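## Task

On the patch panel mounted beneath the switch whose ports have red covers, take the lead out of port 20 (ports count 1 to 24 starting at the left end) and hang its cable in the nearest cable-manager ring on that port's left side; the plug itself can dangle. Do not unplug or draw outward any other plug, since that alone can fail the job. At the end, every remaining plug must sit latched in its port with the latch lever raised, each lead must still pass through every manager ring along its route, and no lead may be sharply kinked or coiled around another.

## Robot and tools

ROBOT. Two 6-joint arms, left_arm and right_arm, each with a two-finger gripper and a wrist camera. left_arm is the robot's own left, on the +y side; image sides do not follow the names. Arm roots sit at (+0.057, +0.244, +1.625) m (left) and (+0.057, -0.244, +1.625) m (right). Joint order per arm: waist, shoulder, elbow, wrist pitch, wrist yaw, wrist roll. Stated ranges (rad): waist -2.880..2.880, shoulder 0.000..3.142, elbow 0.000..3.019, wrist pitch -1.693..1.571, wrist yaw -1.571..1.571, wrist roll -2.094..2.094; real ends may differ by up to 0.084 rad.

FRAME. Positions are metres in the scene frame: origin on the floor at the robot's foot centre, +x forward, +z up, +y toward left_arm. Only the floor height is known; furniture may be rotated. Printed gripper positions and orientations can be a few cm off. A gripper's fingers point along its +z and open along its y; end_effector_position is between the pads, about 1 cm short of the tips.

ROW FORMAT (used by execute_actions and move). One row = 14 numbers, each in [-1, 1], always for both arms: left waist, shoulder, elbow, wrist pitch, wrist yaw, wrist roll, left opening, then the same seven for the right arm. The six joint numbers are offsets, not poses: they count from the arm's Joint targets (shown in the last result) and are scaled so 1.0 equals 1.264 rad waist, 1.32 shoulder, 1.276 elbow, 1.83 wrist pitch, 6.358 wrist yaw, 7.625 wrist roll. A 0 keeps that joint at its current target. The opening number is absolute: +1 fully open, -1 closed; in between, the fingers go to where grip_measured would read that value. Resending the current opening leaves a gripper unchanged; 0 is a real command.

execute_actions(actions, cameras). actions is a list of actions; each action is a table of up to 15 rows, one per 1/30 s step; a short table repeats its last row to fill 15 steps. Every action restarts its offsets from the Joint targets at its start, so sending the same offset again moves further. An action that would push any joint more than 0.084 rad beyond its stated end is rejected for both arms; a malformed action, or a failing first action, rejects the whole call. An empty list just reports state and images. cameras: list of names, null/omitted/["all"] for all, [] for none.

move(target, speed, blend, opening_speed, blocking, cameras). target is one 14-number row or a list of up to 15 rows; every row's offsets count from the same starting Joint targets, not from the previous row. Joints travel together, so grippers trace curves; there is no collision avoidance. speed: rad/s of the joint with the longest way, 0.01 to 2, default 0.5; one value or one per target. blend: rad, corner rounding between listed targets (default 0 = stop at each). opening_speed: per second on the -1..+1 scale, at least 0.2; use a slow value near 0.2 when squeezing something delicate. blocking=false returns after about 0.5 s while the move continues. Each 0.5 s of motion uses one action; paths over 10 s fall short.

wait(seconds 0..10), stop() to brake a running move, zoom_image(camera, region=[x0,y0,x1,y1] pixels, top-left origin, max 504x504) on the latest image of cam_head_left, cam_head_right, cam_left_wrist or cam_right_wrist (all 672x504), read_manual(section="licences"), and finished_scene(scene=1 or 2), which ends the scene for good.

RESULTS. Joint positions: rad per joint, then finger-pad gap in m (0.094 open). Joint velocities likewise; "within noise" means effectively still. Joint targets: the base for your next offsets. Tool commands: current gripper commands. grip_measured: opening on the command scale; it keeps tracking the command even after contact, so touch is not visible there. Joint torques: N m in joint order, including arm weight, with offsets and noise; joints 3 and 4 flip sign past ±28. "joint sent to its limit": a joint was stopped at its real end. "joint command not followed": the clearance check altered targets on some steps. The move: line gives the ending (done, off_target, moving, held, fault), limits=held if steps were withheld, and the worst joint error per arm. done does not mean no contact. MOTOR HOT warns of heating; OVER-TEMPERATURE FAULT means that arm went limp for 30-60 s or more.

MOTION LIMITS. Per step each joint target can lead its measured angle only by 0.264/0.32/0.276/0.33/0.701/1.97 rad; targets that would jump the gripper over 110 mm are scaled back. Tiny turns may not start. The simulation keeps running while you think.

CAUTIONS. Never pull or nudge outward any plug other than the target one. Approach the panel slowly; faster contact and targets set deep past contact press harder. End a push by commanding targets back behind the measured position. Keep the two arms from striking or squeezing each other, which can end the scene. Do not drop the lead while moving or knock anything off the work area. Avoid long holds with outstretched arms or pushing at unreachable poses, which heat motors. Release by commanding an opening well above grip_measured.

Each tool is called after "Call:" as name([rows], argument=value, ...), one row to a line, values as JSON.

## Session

Call:
execute_actions(actions=[])

Call:
zoom_image(camera="cam_head_left", region=[280, 160, 430, 270])

Scene clock: 0.00 s.
left_arm: end_effector_position=(+0.4791, -0.1235, +1.2275) grip_measured=+1.000 end_effector_quat_wxyz=(+0.014, -0.538, +0.843, -0.009) | right_arm: end_effector_position=(+0.4638, -0.3186, +1.1836) grip_measured=+1.000 end_effector_quat_wxyz=(+0.153, -0.227, +0.934, +0.228)
Joint positions: left_arm=[0.571 1.452 1.075 0.292 -0.996 -1.131 0.094] | right_arm=[-1.951 1.14 0.735 0.53 -0.911 -0.454 0.094]
Joint velocities: within noise
Joint torques (N m): no reading
Motor temperatures (°C): left_arm=[28 30 26 25 25 25 25] | right_arm=[28 31 28 25 25 26 30]
Heat: left arm: hottest shoulder 30 °C; right arm: hottest shoulder 31 °C.
Joint targets: left_arm=[0.572 1.453 1.073 0.292 -0.996 -1.131] | right_arm=[-1.951 1.142 0.729 0.531 -0.911 -0.454]
Tool commands: left_gripper/opening=+1.0 right_gripper/opening=+1.0

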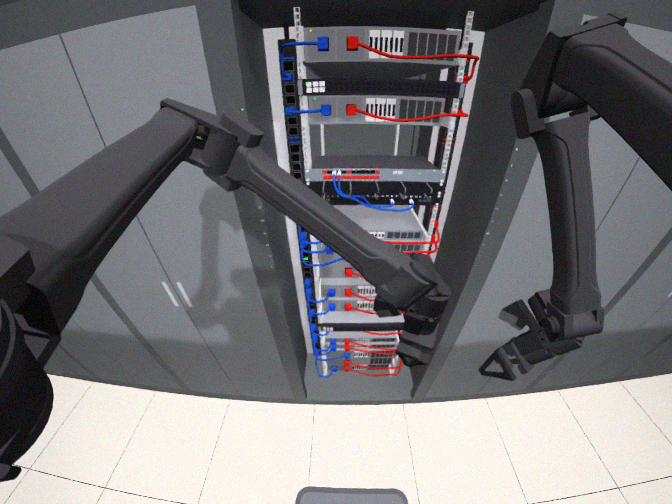

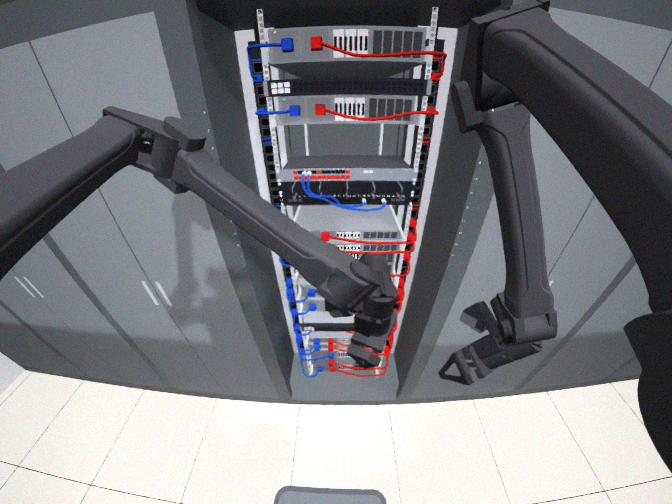

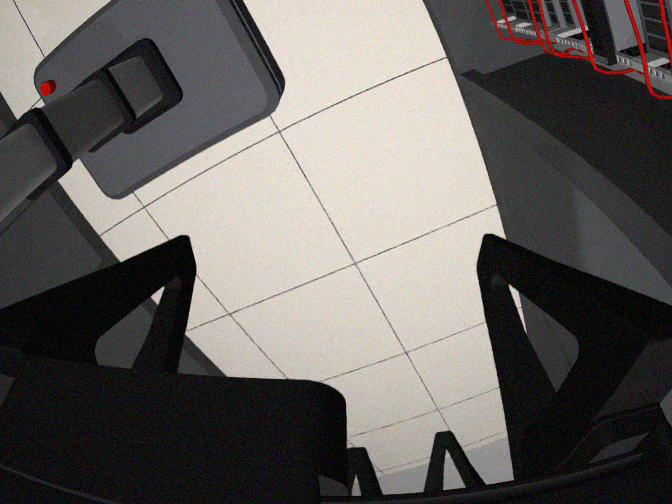

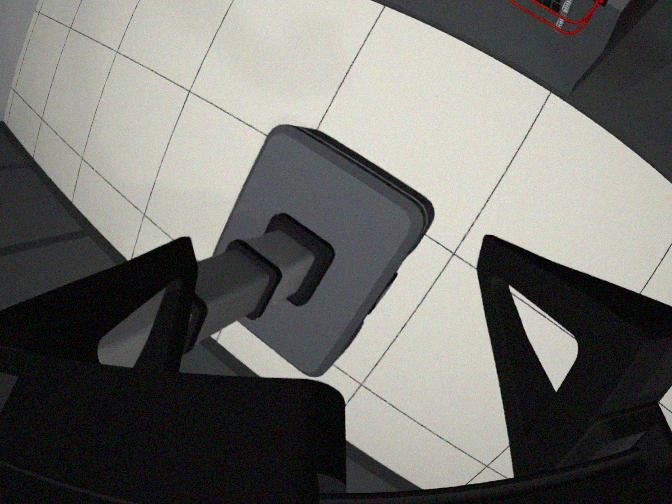

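Scaled by 3.360 from the camera's 672x504 image, which has a finer 960x720 frame.

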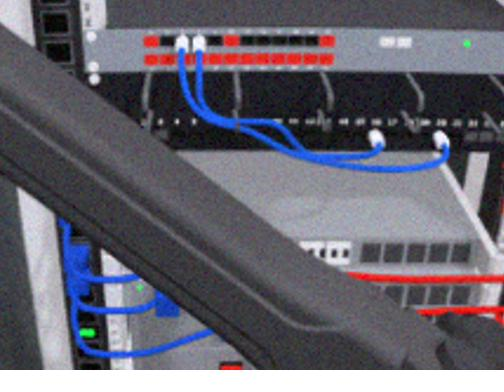

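Call:
move([
  [0.892,-0.1917,0.0995,0.332,0.1567,0.0303,1,0,0,0,0,0,0,1],
  [0.892,-0.1917,0.0995,0.332,0.1567,0.0303,1,0.515,-0.259,-0.101,0.4202,0.1433,0.3218,1],
], speed=0.7)

Call:
zoom_image(camera="cam_right_wrist", region=[200, 120, 480, 370])

Call:
zoom_image(camera="cam_head_left", region=[320, 160, 450, 240])

Scene clock: 16.37 s.
left_arm: end_effector_position=(+0.7673, +0.3594, +1.1842) grip_measured=+1.000 end_effector_quat_wxyz=(+0.428, -0.403, +0.799, -0.125) | right_arm: end_effector_position=(+0.6729, -0.2152, +1.3798) grip_measured=+1.000 end_effector_quat_wxyz=(+0.221, +0.743, +0.377, +0.507)
Joint positions: left_arm=[1.692 1.215 1.181 0.872 -0.003 -0.905 0.094] | right_arm=[-1.317 0.815 0.607 1.283 -0.003 1.984 0.094]
Joint velocities: within noise
Joint torques (N m): left_arm=[3.49 -17.32 3.81 2.55 0.08 0.08] | right_arm=[2.55 -16.5 -0.23 3.07 0.03 -0.08]
Motor temperatures (°C): left_arm=[28 30 26 25 25 25 25] | right_arm=[28 31 28 25 25 26 29]
Heat: left arm: hottest shoulder 30 °C; right arm: hottest shoulder 31 °C.
Joint targets: left_arm=[1.699 1.200 1.200 0.900 0.000 -0.900] | right_arm=[-1.299 0.800 0.600 1.300 0.000 2.000]
move: done

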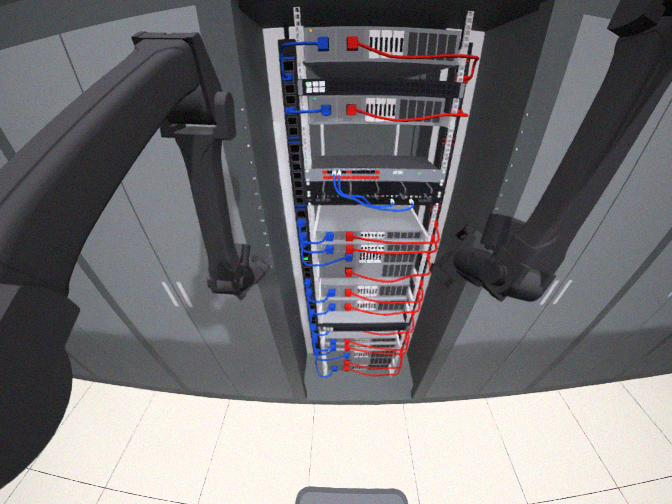

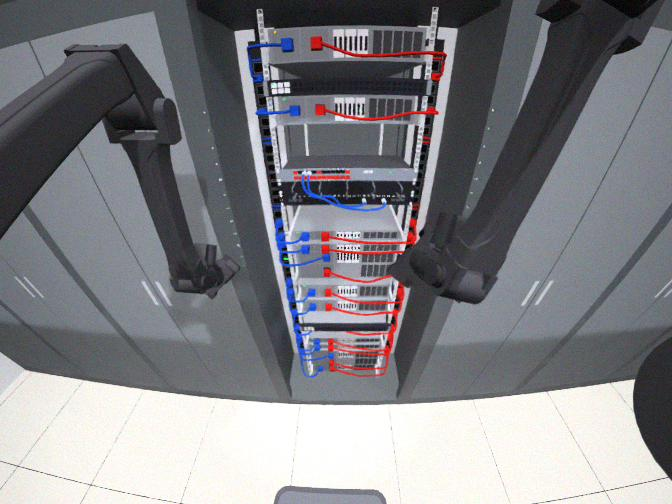

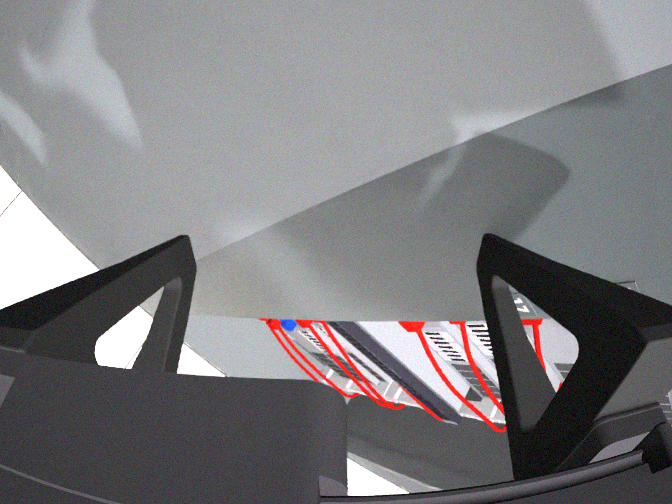

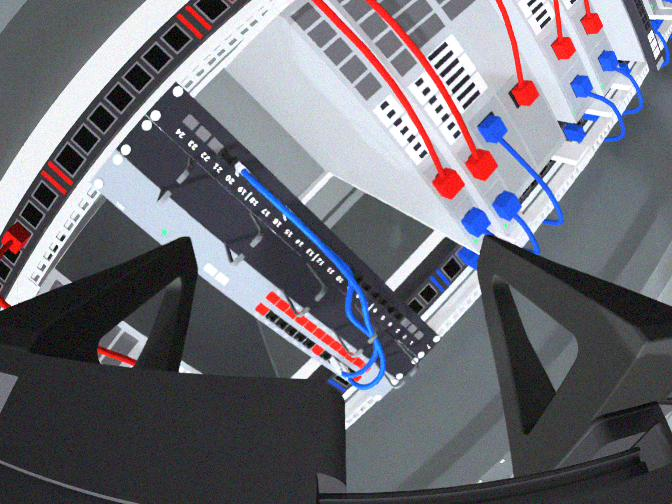

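Scaled by 1.800 from the camera's 672x504 image, which has a finer 960x720 frame.

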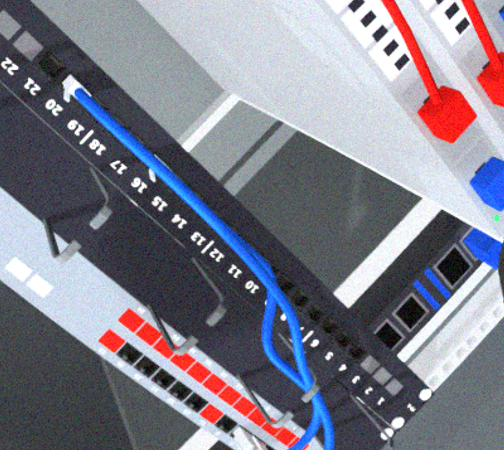

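Scaled by 3.877 from the camera's 672x504 image, which has a finer 960x720 frame.

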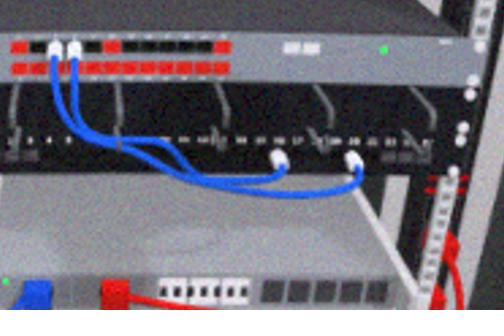

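Call:
move(target=[0,0,0,0,0,0,1,0.0348,0.2091,0.3362,0.1344,-0.0077,-0.0984,-0.25], speed=0.4, cameras=["cam_right_wrist","cam_head_left"])

Call:
zoom_image(camera="cam_right_wrist", region=[220, 0, 420, 200])

Call:
zoom_image(camera="cam_right_wrist", region=[220, 180, 420, 380])

Scene clock: 39.80 s.
left_arm: end_effector_position=(+0.7673, +0.3593, +1.1842) grip_measured=+1.000 end_effector_quat_wxyz=(+0.428, -0.402, +0.799, -0.125) | right_arm: end_effector_position=(+0.8039, -0.2075, +1.4018) grip_measured=-0.248 end_effector_quat_wxyz=(+0.507, +0.496, +0.498, +0.499)
Joint positions: left_arm=[1.692 1.215 1.181 0.872 -0.003 -0.905 0.094] | right_arm=[-1.274 1.053 1.009 1.528 -0.046 1.266 0.035]
Joint velocities: within noise
Joint torques (N m): left_arm=[3.31 -17.44 4 2.52 0.08 0.1] | right_arm=[3.96 -17.2 4.01 3.11 -0.3 -0.43]
Motor temperatures (°C): left_arm=[28 33 26 25 25 25 25] | right_arm=[28 32 28 25 25 26 29]
Heat: left arm: hottest shoulder 33 °C; right arm: hottest shoulder 32 °C.
Joint targets: left_arm=[1.699 1.200 1.200 0.900 0.000 -0.900] | right_arm=[-1.256 1.076 1.029 1.546 -0.049 1.250]
move: done
Images, in order (width x height): cam_head_left 672x504, cam_right_wrist 672x504.

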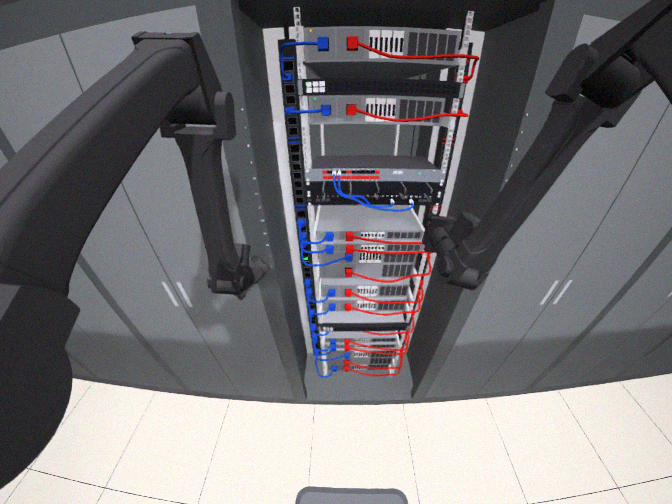

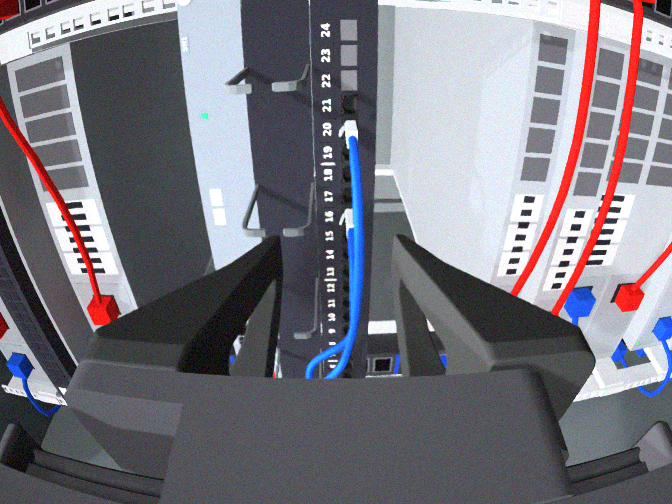

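Scaled by 2.520 from the camera's 672x504 image, which has a finer 960x720 frame.

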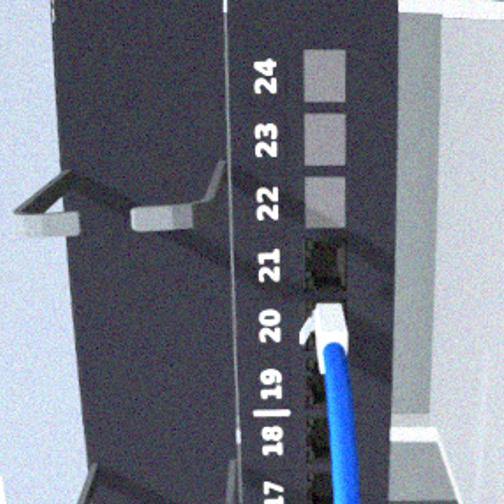

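Scaled by 2.520 from the camera's 672x504 image, which has a finer 960x720 frame.

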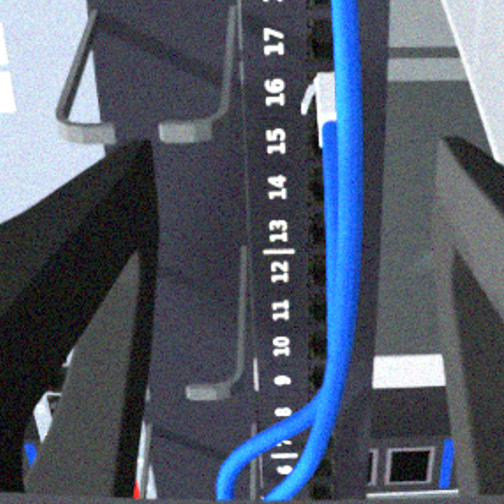

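Call:
move(target=[0,0,0,0,0,0,1,0.0483,0.0515,0.2798,-0.1672,0.0007,-0.0058,-0.45], speed=0.2, cameras=["cam_right_wrist","cam_head_left"])

Call:
zoom_image(camera="cam_right_wrist", region=[240, 80, 440, 280])

Scene clock: 62.60 s.
left_arm: end_effector_position=(+0.7673, +0.3593, +1.1842) grip_measured=+1.000 end_effector_quat_wxyz=(+0.428, -0.402, +0.799, -0.125) | right_arm: end_effector_position=(+0.9189, -0.1948, +1.4048) grip_measured=-0.448 end_effector_quat_wxyz=(+0.504, +0.498, +0.494, +0.505)
Joint positions: left_arm=[1.692 1.215 1.181 0.872 -0.003 -0.905 0.094] | right_arm=[-1.214 1.117 1.354 1.249 -0.046 1.221 0.026]
Joint velocities: within noise
Joint torques (N m): left_arm=[3.78 -17.38 3.95 2.56 0.05 0.09] | right_arm=[4.89 -20.25 7.88 2.07 -0.14 -0.41]
Motor temperatures (°C): left_arm=[28 34 26 25 25 25 25] | right_arm=[28 32 28 25 25 26 29]
Heat: left arm: hottest shoulder 34 °C; right arm: hottest shoulder 32 °C.
Joint targets: left_arm=[1.699 1.200 1.200 0.900 0.000 -0.900] | right_arm=[-1.195 1.144 1.386 1.240 -0.045 1.205]
move: done
Images, in order (width x height): cam_head_left 672x504, cam_right_wrist 672x504.

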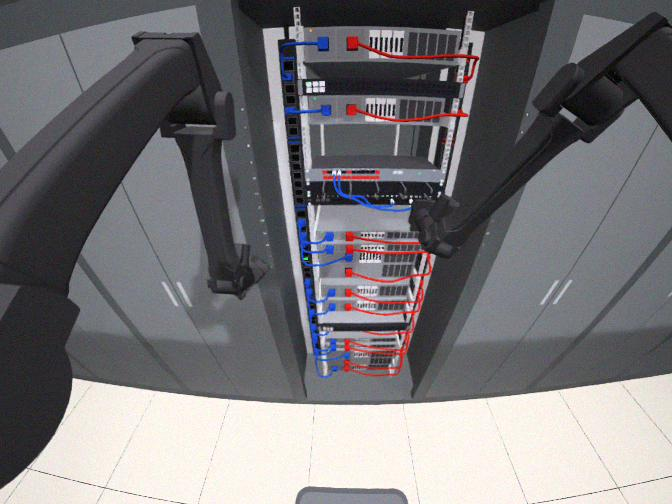

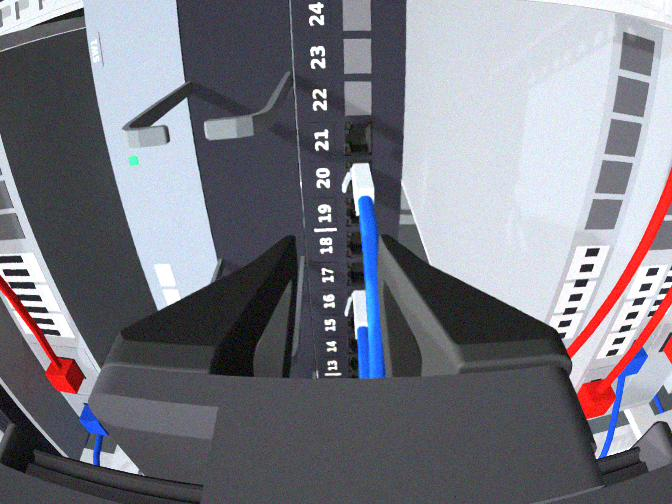

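Scaled by 2.520 from the camera's 672x504 image, which has a finer 960x720 frame.

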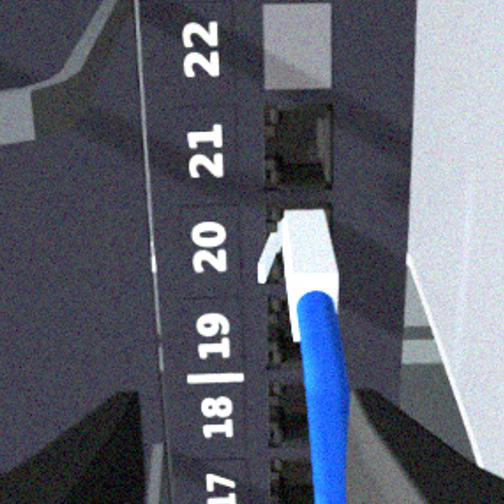

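Call:
move(target=[0,0,0,0,0,0,1,0,0.0114,0.0259,-0.0148,0,0,-0.49], speed=0.07, cameras=["cam_right_wrist"])

Call:
zoom_image(camera="cam_right_wrist", region=[260, 120, 420, 280])

Scene clock: 96.17 s.
left_arm: end_effector_position=(+0.7673, +0.3593, +1.1842) grip_measured=+1.000 end_effector_quat_wxyz=(+0.428, -0.402, +0.799, -0.125) | right_arm: end_effector_position=(+0.9270, -0.1931, +1.3995) grip_measured=-0.488 end_effector_quat_wxyz=(+0.500, +0.500, +0.497, +0.503)
Joint positions: left_arm=[1.692 1.215 1.181 0.872 -0.003 -0.905 0.094] | right_arm=[-1.214 1.132 1.385 1.222 -0.046 1.22 0.024]
Joint velocities: within noise
Joint torques (N m): left_arm=[4.25 -16.97 3.92 2.76 0.06 0.09] | right_arm=[4.78 -20.48 8.28 2.06 -0.14 -0.39]
Motor temperatures (°C): left_arm=[28 34 26 25 25 25 25] | right_arm=[28 33 30 25 25 26 29]
Heat: left arm: hottest shoulder 34 °C; right arm: hottest shoulder 33 °C.
Joint targets: left_arm=[1.699 1.200 1.200 0.900 0.000 -0.900] | right_arm=[-1.194 1.158 1.419 1.213 -0.045 1.205]
move: done
Images, in order (width x height): cam_right_wrist 672x504.

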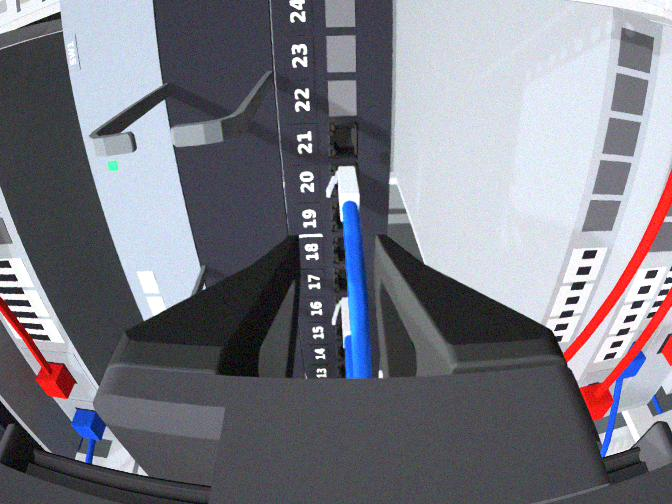

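Scaled by 3.150 from the camera's 672x504 image, which has a finer 960x720 frame.

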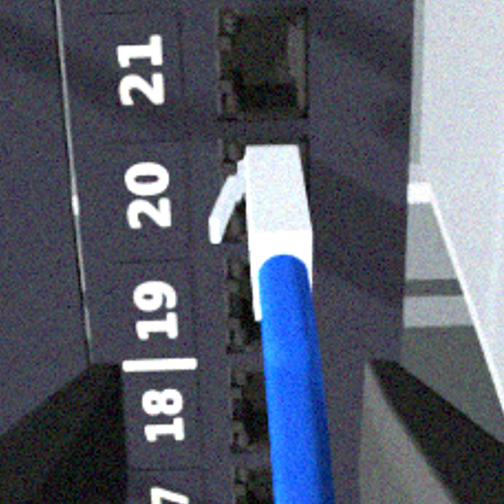

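Call:
move(target=[0,0,0,0,0,0,1,0,0.0144,0.0517,-0.0273,0,0,-0.49], speed=0.07, cameras=["cam_right_wrist"])

Call:
zoom_image(camera="cam_right_wrist", region=[260, 140, 420, 300])

Scene clock: 102.63 s.
left_arm: end_effector_position=(+0.7673, +0.3593, +1.1842) grip_measured=+1.000 end_effector_quat_wxyz=(+0.428, -0.402, +0.799, -0.125) | right_arm: end_effector_position=(+0.9455, -0.1933, +1.3977) grip_measured=-0.488 end_effector_quat_wxyz=(+0.499, +0.500, +0.499, +0.502)
Joint positions: left_arm=[1.692 1.215 1.181 0.872 -0.003 -0.905 0.094] | right_arm=[-1.214 1.151 1.449 1.172 -0.046 1.22 0.024]
Joint velocities: within noise
Joint torques (N m): left_arm=[3.55 -17.2 3.95 2.59 0.07 0.09] | right_arm=[4.78 -21.01 8.81 2.17 -0.15 -0.39]
Motor temperatures (°C): left_arm=[28 34 26 25 25 25 25] | right_arm=[28 33 30 25 25 26 29]
Heat: left arm: hottest shoulder 34 °C; right arm: hottest shoulder 33 °C.
Joint targets: left_arm=[1.699 1.200 1.200 0.900 0.000 -0.900] | right_arm=[-1.194 1.178 1.485 1.163 -0.045 1.205]
move: off_target (right_arm); right_arm: the elbow is farthest, 0.036 rad from its target
Images, in order (width x height): cam_right_wrist 672x504.

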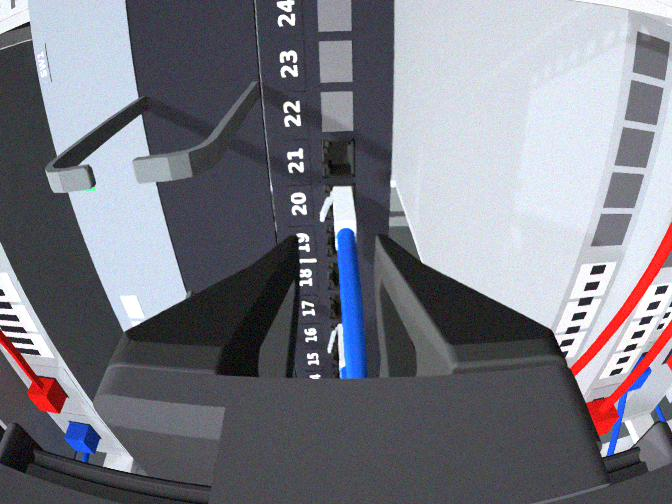

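Scaled by 3.150 from the camera's 672x504 image, which has a finer 960x720 frame.

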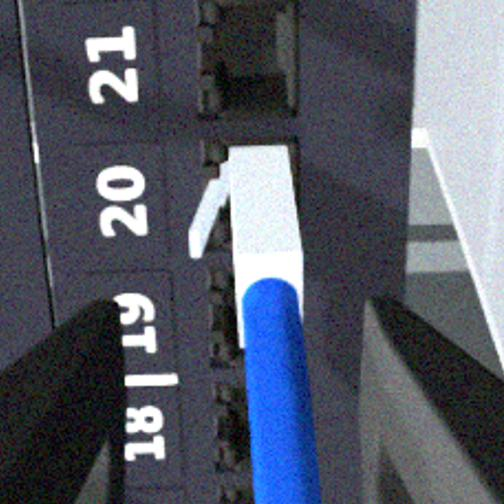

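Call:
move(target=[0,0,0,0,0,0,1,0,0.0155,0.0557,-0.0295,0,0,-0.49], speed=0.06, cameras=["cam_right_wrist"])

Call:
zoom_image(camera="cam_right_wrist", region=[280, 185, 380, 295])

Scene clock: 111.60 s.
left_arm: end_effector_position=(+0.7673, +0.3593, +1.1842) grip_measured=+1.000 end_effector_quat_wxyz=(+0.428, -0.402, +0.799, -0.125) | right_arm: end_effector_position=(+0.9651, -0.1939, +1.3968) grip_measured=-0.488 end_effector_quat_wxyz=(+0.497, +0.501, +0.500, +0.502)
Joint positions: left_arm=[1.692 1.215 1.181 0.872 -0.003 -0.905 0.094] | right_arm=[-1.214 1.171 1.518 1.118 -0.046 1.22 0.024]
Joint velocities: within noise
Joint torques (N m): left_arm=[3.08 -17.67 4 2.65 0.03 0.1] | right_arm=[5.13 -21.71 9.51 2.11 -0.16 -0.38]
Motor temperatures (°C): left_arm=[28 35 26 25 25 25 25] | right_arm=[28 33 30 25 25 26 29]
Heat: left arm: hottest shoulder 35 °C; right arm: hottest shoulder 33 °C.
Joint targets: left_arm=[1.699 1.200 1.200 0.900 0.000 -0.900] | right_arm=[-1.195 1.198 1.556 1.109 -0.045 1.205]
move: off_target (right_arm); right_arm: the elbow is farthest, 0.038 rad from its target
Images, in order (width x height): cam_right_wrist 672x504.

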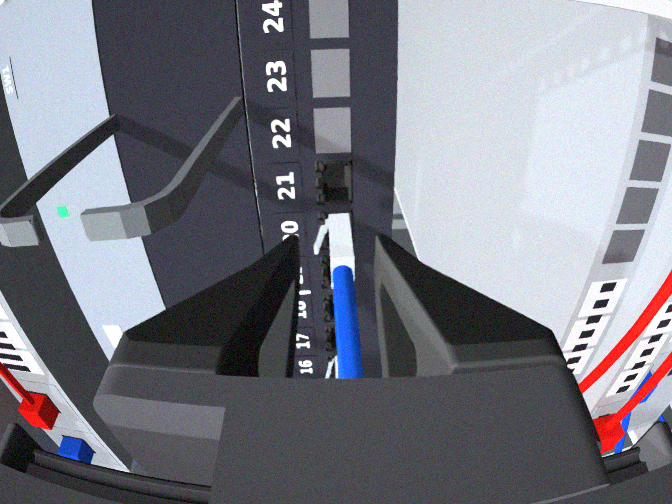

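Scaled by 4.582 from the camera's 672x504 image, which has a finer 960x720 frame.

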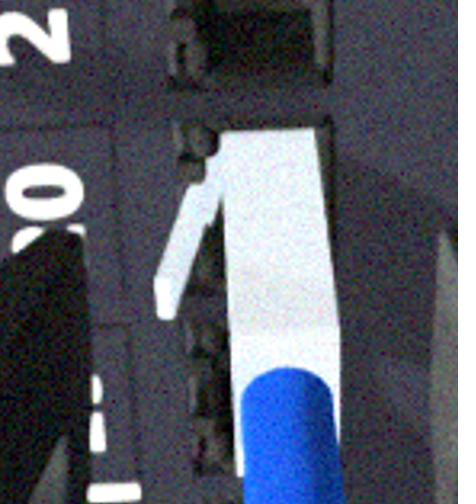

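Call:
move(target=[0,0,0,0,0,0,1,0,0.0015,0.0062,-0.0036,0,0,-0.49], speed=0.05, cameras=[])

Call:
move(target=[0,0,0,0,0,0,1,0,0,0,0,0,0,-0.78], opening_speed=0.4, cameras=["cam_right_wrist"])

Call:
zoom_image(camera="cam_right_wrist", region=[280, 185, 380, 295])

Call:
move(target=[0,0,0,0,0,0,1,0,0,0,0,0,0,-0.87], opening_speed=0.2, cameras=["cam_right_wrist"])

Call:
zoom_image(camera="cam_right_wrist", region=[280, 185, 380, 295])

Scene clock: 119.83 s.
left_arm: end_effector_position=(+0.7673, +0.3593, +1.1842) grip_measured=+1.000 end_effector_quat_wxyz=(+0.428, -0.402, +0.799, -0.125) | right_arm: end_effector_position=(+0.9670, -0.1938, +1.3963) grip_measured=-0.488 end_effector_quat_wxyz=(+0.497, +0.501, +0.501, +0.501)
Joint positions: left_arm=[1.692 1.215 1.181 0.872 -0.003 -0.905 0.094] | right_arm=[-1.214 1.173 1.525 1.111 -0.046 1.22 0.024]
Joint velocities: within noise
Joint torques (N m): left_arm=[3.08 -17.32 3.96 2.67 0.06 0.12] | right_arm=[4.78 -21.77 9.48 2.06 -0.16 -0.38]
Motor temperatures (°C): left_arm=[28 35 26 25 25 25 25] | right_arm=[28 34 30 25 25 26 29]
Heat: left arm: hottest shoulder 35 °C; right arm: hottest shoulder 34 °C.
Joint targets: left_arm=[1.699 1.200 1.200 0.900 0.000 -0.900] | right_arm=[-1.195 1.200 1.564 1.102 -0.045 1.205]
move: off_target (right_arm); right_arm: the elbow is farthest, 0.039 rad from its target
No camera images: "cameras" was empty.

Scene clock: 120.90 s.
left_arm: end_effector_position=(+0.7673, +0.3593, +1.1842) grip_measured=+1.000 end_effector_quat_wxyz=(+0.428, -0.402, +0.799, -0.125) | right_arm: end_effector_position=(+0.9674, -0.1938, +1.3967) grip_measured=-0.777 end_effector_quat_wxyz=(+0.497, +0.501, +0.500, +0.502)
Joint positions: left_arm=[1.692 1.215 1.181 0.872 -0.003 -0.905 0.094] | right_arm=[-1.213 1.173 1.526 1.111 -0.046 1.22 0.01]
Joint velocities: within noise
Joint torques (N m): left_arm=[3.14 -17.55 3.88 2.55 0.01 0.1] | right_arm=[4.89 -21.71 9.52 2.09 -0.15 -0.38]
Motor temperatures (°C): left_arm=[28 35 26 25 25 25 25] | right_arm=[28 34 31 25 25 26 29]
Heat: left arm: hottest shoulder 35 °C; right arm: hottest shoulder 34 °C.
Joint targets: left_arm=[1.699 1.200 1.200 0.900 0.000 -0.900] | right_arm=[-1.194 1.200 1.564 1.102 -0.045 1.205]
move: off_target (right_arm); right_arm: the elbow is farthest, 0.038 rad from its target
Images, in order (width x height): cam_right_wrist 672x504.

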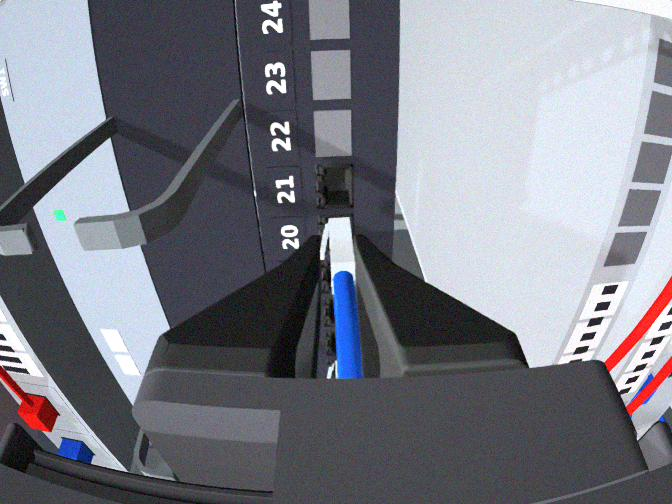

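Scaled by 4.582 from the camera's 672x504 image, which has a finer 960x720 frame.

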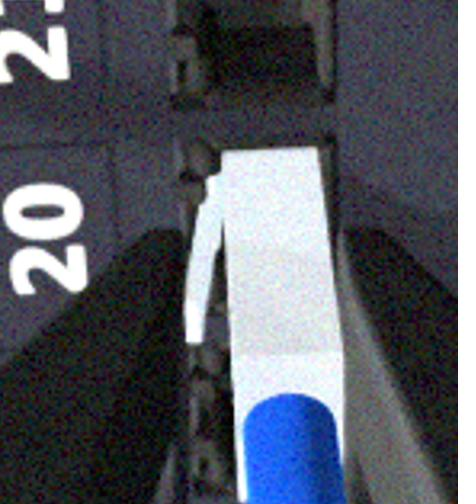

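Scene clock: 121.60 s.
left_arm: end_effector_position=(+0.7673, +0.3593, +1.1842) grip_measured=+1.000 end_effector_quat_wxyz=(+0.428, -0.402, +0.799, -0.125) | right_arm: end_effector_position=(+0.9673, -0.1937, +1.3960) grip_measured=-0.861 end_effector_quat_wxyz=(+0.497, +0.501, +0.501, +0.501)
Joint positions: left_arm=[1.692 1.215 1.181 0.872 -0.003 -0.905 0.094] | right_arm=[-1.213 1.174 1.526 1.11 -0.045 1.217 0.007]
Joint velocities: within noise
Joint torques (N m): left_arm=[3.19 -17.08 3.95 2.56 0.06 0.11] | right_arm=[4.84 -21.71 9.52 2.1 -0.19 -0.34]
Motor temperatures (°C): left_arm=[28 35 26 25 25 25 25] | right_arm=[28 34 31 25 25 26 29]
Heat: left arm: hottest shoulder 35 °C; right arm: hottest shoulder 34 °C.
Joint targets: left_arm=[1.699 1.200 1.200 0.900 0.000 -0.900] | right_arm=[-1.194 1.200 1.564 1.102 -0.045 1.205]
move: off_target (right_arm); right_arm: the elbow is farthest, 0.038 rad from its target
Images, in order (width x height): cam_right_wrist 672x504.

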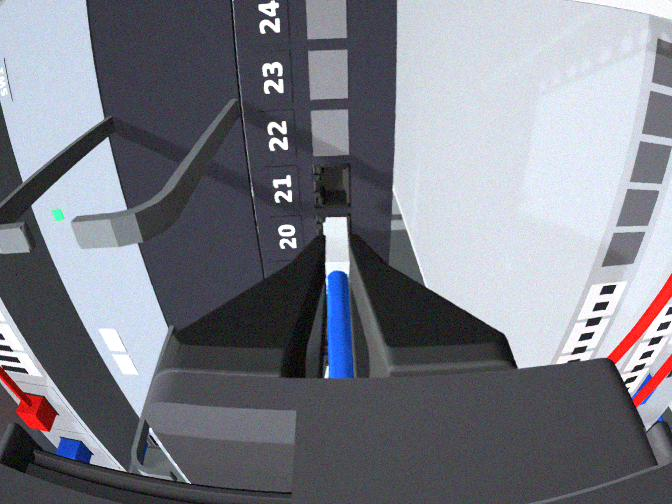

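Scaled by 4.582 from the camera's 672x504 image, which has a finer 960x720 frame.

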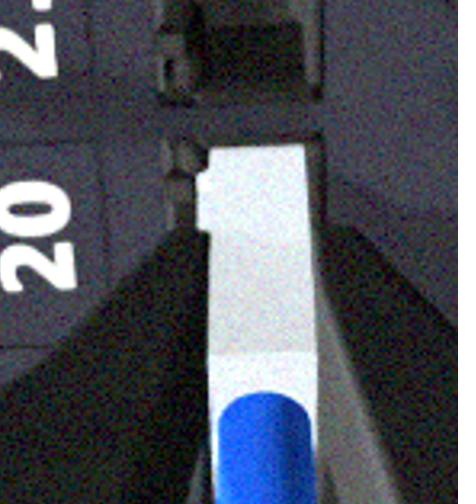

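Call:
move(target=[0,0,0,0,0,0,1,0,0,0,0,0,0,-0.97], opening_speed=0.4, cameras=[])

Call:
move(target=[0,0,0,0,0,0,1,0,-0.037,-0.1254,0.064,0,0,-0.97], speed=0.1, cameras=["cam_right_wrist","cam_head_left"])

Scene clock: 130.53 s.
left_arm: end_effector_position=(+0.7673, +0.3593, +1.1842) grip_measured=+1.000 end_effector_quat_wxyz=(+0.428, -0.402, +0.799, -0.125) | right_arm: end_effector_position=(+0.9673, -0.1937, +1.3960) grip_measured=-0.885 end_effector_quat_wxyz=(+0.498, +0.500, +0.502, +0.500)
Joint positions: left_arm=[1.692 1.215 1.181 0.872 -0.003 -0.905 0.094] | right_arm=[-1.213 1.174 1.526 1.11 -0.045 1.214 0.005]
Joint velocities: within noise
Joint torques (N m): left_arm=[3.43 -17.08 4 2.62 0.05 0.13] | right_arm=[5.13 -21.83 9.51 2.13 -0.2 -0.36]
Motor temperatures (°C): left_arm=[28 35 26 25 25 25 25] | right_arm=[28 34 31 25 25 26 29]
Heat: left arm: hottest shoulder 35 °C; right arm: hottest shoulder 34 °C.
Joint targets: left_arm=[1.699 1.200 1.200 0.900 0.000 -0.900] | right_arm=[-1.194 1.200 1.564 1.102 -0.045 1.205]
move: off_target (right_arm); right_arm: the elbow is farthest, 0.038 rad from its target
No camera images: "cameras" was empty.

Scene clock: 132.60 s.
left_arm: end_effector_position=(+0.7673, +0.3593, +1.1842) grip_measured=+1.000 end_effector_quat_wxyz=(+0.428, -0.402, +0.799, -0.125) | right_arm: end_effector_position=(+0.9275, -0.1846, +1.3762) grip_measured=-0.886 end_effector_quat_wxyz=(+0.491, +0.504, +0.509, +0.496)
Joint positions: left_arm=[1.692 1.215 1.181 0.872 -0.003 -0.905 0.094] | right_arm=[-1.213 1.173 1.413 1.201 -0.045 1.214 0.005]
Joint velocities: within noise
Joint torques (N m): left_arm=[3.31 -17.38 4.01 2.58 0.06 0.11] | right_arm=[4.95 -24.7 4.08 3.07 -0.22 -0.33]
Motor temperatures (°C): left_arm=[28 35 26 25 25 25 25] | right_arm=[28 34 31 25 25 26 29]
Heat: left arm: hottest shoulder 35 °C; right arm: hottest shoulder 34 °C.
Joint targets: left_arm=[1.699 1.200 1.200 0.900 0.000 -0.900] | right_arm=[-1.194 1.151 1.404 1.219 -0.045 1.205]
move: done
Images, in order (width x height): cam_head_left 672x504, cam_right_wrist 672x504.

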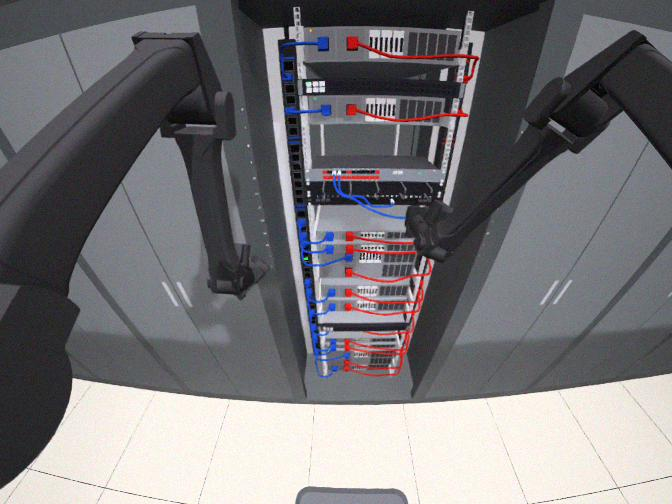

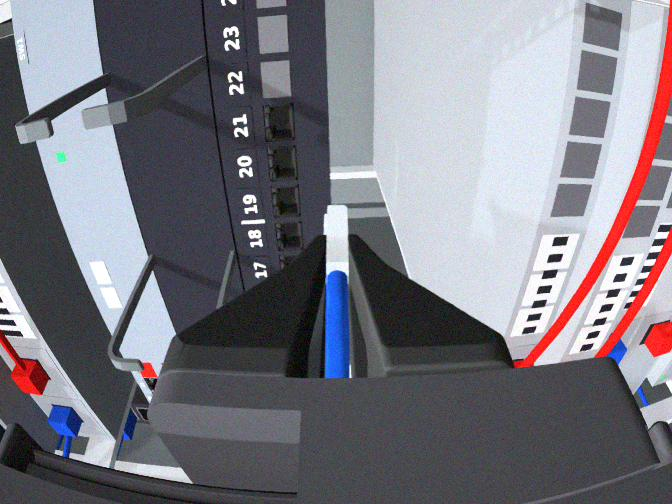

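Call:
move([
  [0,0,0,0,0,0,1,0.0214,-0.136,-0.1301,0.0093,0.0006,-0.0034,-0.97],
  [-0.826,0.0712,0.1614,0.0208,0.0483,0.0378,-0.5,0.0214,-0.136,-0.1301,0.0093,0.0006,-0.0034,-0.97],
], speed=[0.2,0.5])

Call:
zoom_image(camera="cam_left_wrist", region=[200, 0, 480, 390])

Scene clock: 151.90 s.
left_arm: end_effector_position=(+0.8617, -0.1061, +1.4313) grip_measured=-0.497 end_effector_quat_wxyz=(+0.346, -0.356, +0.611, -0.617) | right_arm: end_effector_position=(+0.9053, -0.2028, +1.4486) grip_measured=-0.886 end_effector_quat_wxyz=(+0.500, +0.500, +0.497, +0.503)
Joint positions: left_arm=[0.663 1.28 1.386 0.925 0.306 -0.62 0.024] | right_arm=[-1.186 0.991 1.246 1.219 -0.044 1.193 0.005]
Joint velocities: within noise
Joint torques (N m): left_arm=[-8.82 -10.7 4.41 1.59 0.62 0.18] | right_arm=[3.9 -23.18 4.19 3.07 -0.12 -0.39]
Motor temperatures (°C): left_arm=[28 35 26 25 25 25 25] | right_arm=[28 36 30 25 25 26 30]
Heat: left arm: hottest shoulder 35 °C; right arm: hottest shoulder 36 °C.
Joint targets: left_arm=[0.655 1.294 1.406 0.938 0.307 -0.612] | right_arm=[-1.167 0.972 1.238 1.237 -0.041 1.179]
move: done

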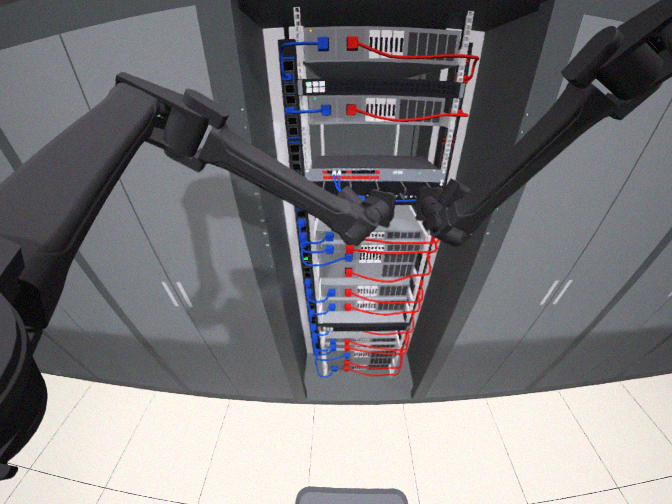

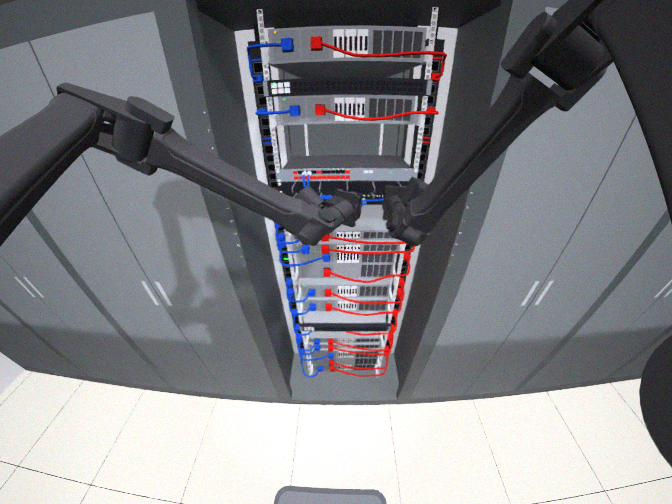

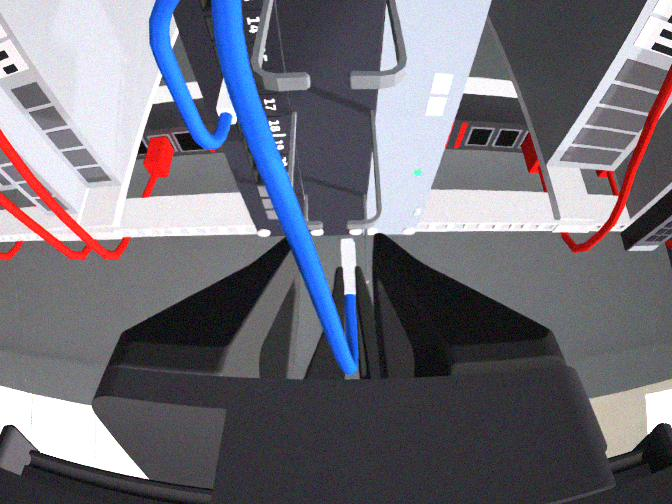

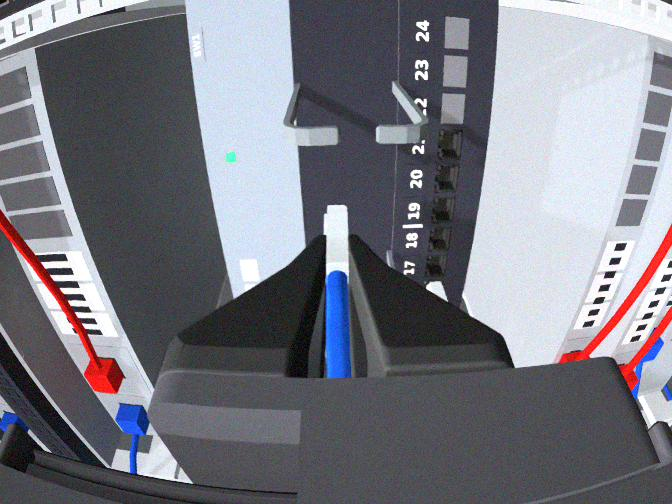

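Scaled by 1.292 from the camera's 672x504 image, which has a finer 960x720 frame.

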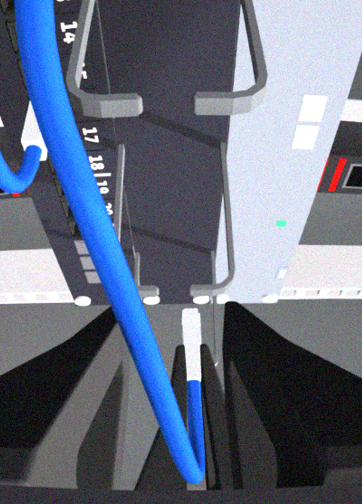

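Call:
move(target=[-0.0435,0.0606,0.0243,0.0235,-0.005,0.008,-0.4,0,0,0,0,0,0,-0.97], speed=0.1, cameras=["cam_left_wrist","cam_head_left"])

Call:
zoom_image(camera="cam_left_wrist", region=[200, 0, 480, 390])

Scene clock: 181.73 s.
left_arm: end_effector_position=(+0.8487, -0.1450, +1.4255) grip_measured=-0.403 end_effector_quat_wxyz=(+0.354, -0.352, +0.613, -0.612) | right_arm: end_effector_position=(+0.9053, -0.2029, +1.4486) grip_measured=-0.886 end_effector_quat_wxyz=(+0.500, +0.500, +0.497, +0.503)
Joint positions: left_arm=[0.616 1.362 1.419 0.968 0.278 -0.559 0.028] | right_arm=[-1.186 0.991 1.246 1.219 -0.044 1.193 0.005]
Joint velocities: within noise
Joint torques (N m): left_arm=[-11.11 -9.88 3.89 1.5 0.5 0.18] | right_arm=[3.84 -23.18 4.23 3.04 -0.14 -0.37]
Motor temperatures (°C): left_arm=[28 33 26 25 25 25 25] | right_arm=[28 35 29 25 25 26 30]
Heat: left arm: hottest shoulder 33 °C; right arm: hottest shoulder 35 °C.
Joint targets: left_arm=[0.600 1.374 1.437 0.981 0.276 -0.551] | right_arm=[-1.167 0.972 1.238 1.236 -0.041 1.179]
move: done
Images, in order (width x height): cam_head_left 672x504, cam_left_wrist 672x504.

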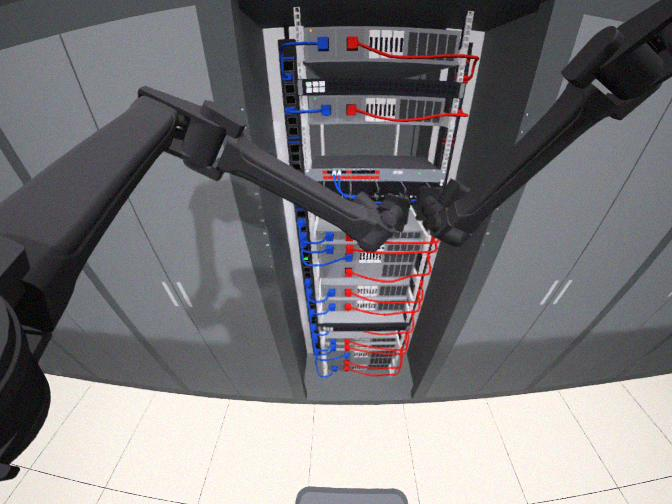

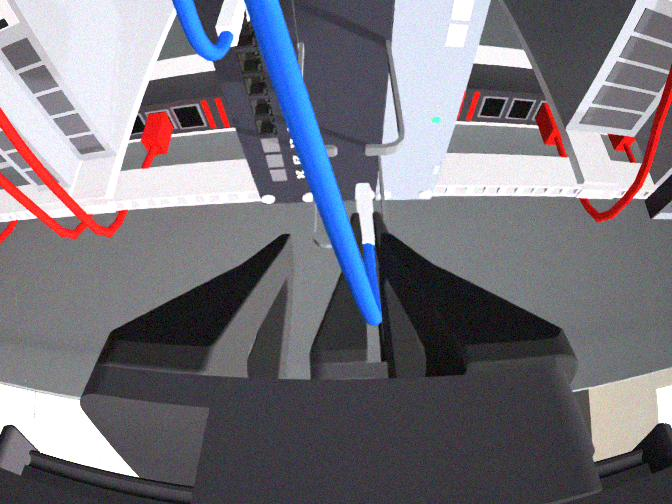

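Scaled by 1.292 from the camera's 672x504 image, which has a finer 960x720 frame.

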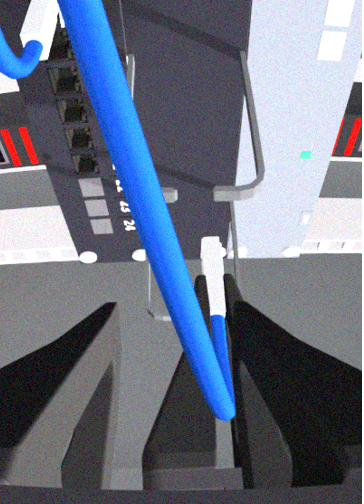

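Call:
move(target=[-0.0071,-0.0265,-0.0564,0.0246,0,0,-0.4,0,0,0,0,0,0,-0.97], speed=0.08, cameras=["cam_left_wrist","cam_head_left"])

Call:
zoom_image(camera="cam_left_wrist", region=[200, 0, 480, 390])

Scene clock: 200.60 s.
left_arm: end_effector_position=(+0.8356, -0.1427, +1.4318) grip_measured=-0.403 end_effector_quat_wxyz=(+0.357, -0.353, +0.608, -0.614) | right_arm: end_effector_position=(+0.9053, -0.2029, +1.4486) grip_measured=-0.886 end_effector_quat_wxyz=(+0.500, +0.500, +0.497, +0.503)
Joint positions: left_arm=[0.608 1.349 1.371 1.013 0.277 -0.558 0.028] | right_arm=[-1.186 0.991 1.246 1.219 -0.044 1.193 0.005]
Joint velocities: within noise
Joint torques (N m): left_arm=[-10.58 -11.93 1.87 1.48 0.52 0.17] | right_arm=[3.9 -23.06 4.29 3.06 -0.12 -0.35]
Motor temperatures (°C): left_arm=[29 32 26 25 25 25 25] | right_arm=[28 35 29 25 25 26 31]
Heat: left arm: hottest shoulder 32 °C; right arm: hottest shoulder 35 °C.
Joint targets: left_arm=[0.591 1.339 1.365 1.026 0.275 -0.551] | right_arm=[-1.167 0.972 1.238 1.236 -0.041 1.180]
move: done
Images, in order (width x height): cam_head_left 672x504, cam_left_wrist 672x504.

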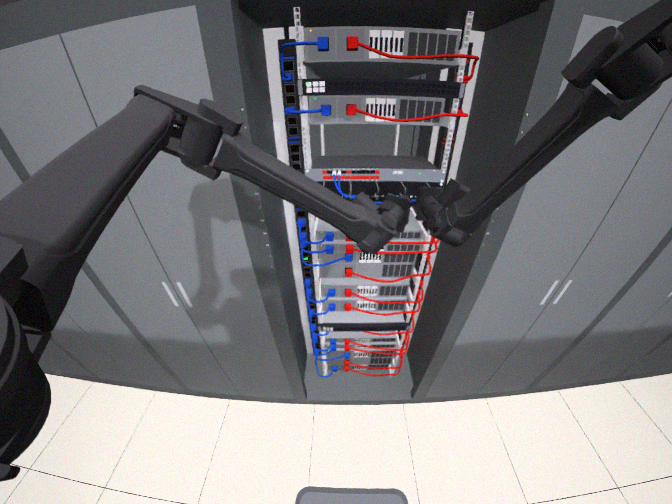

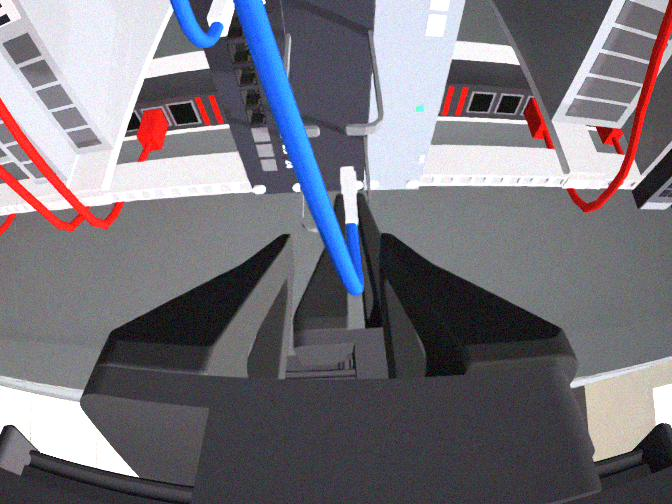

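Scaled by 1.292 from the camera's 672x504 image, which has a finer 960x720 frame.

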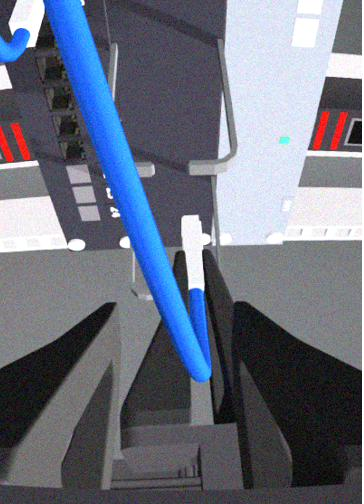

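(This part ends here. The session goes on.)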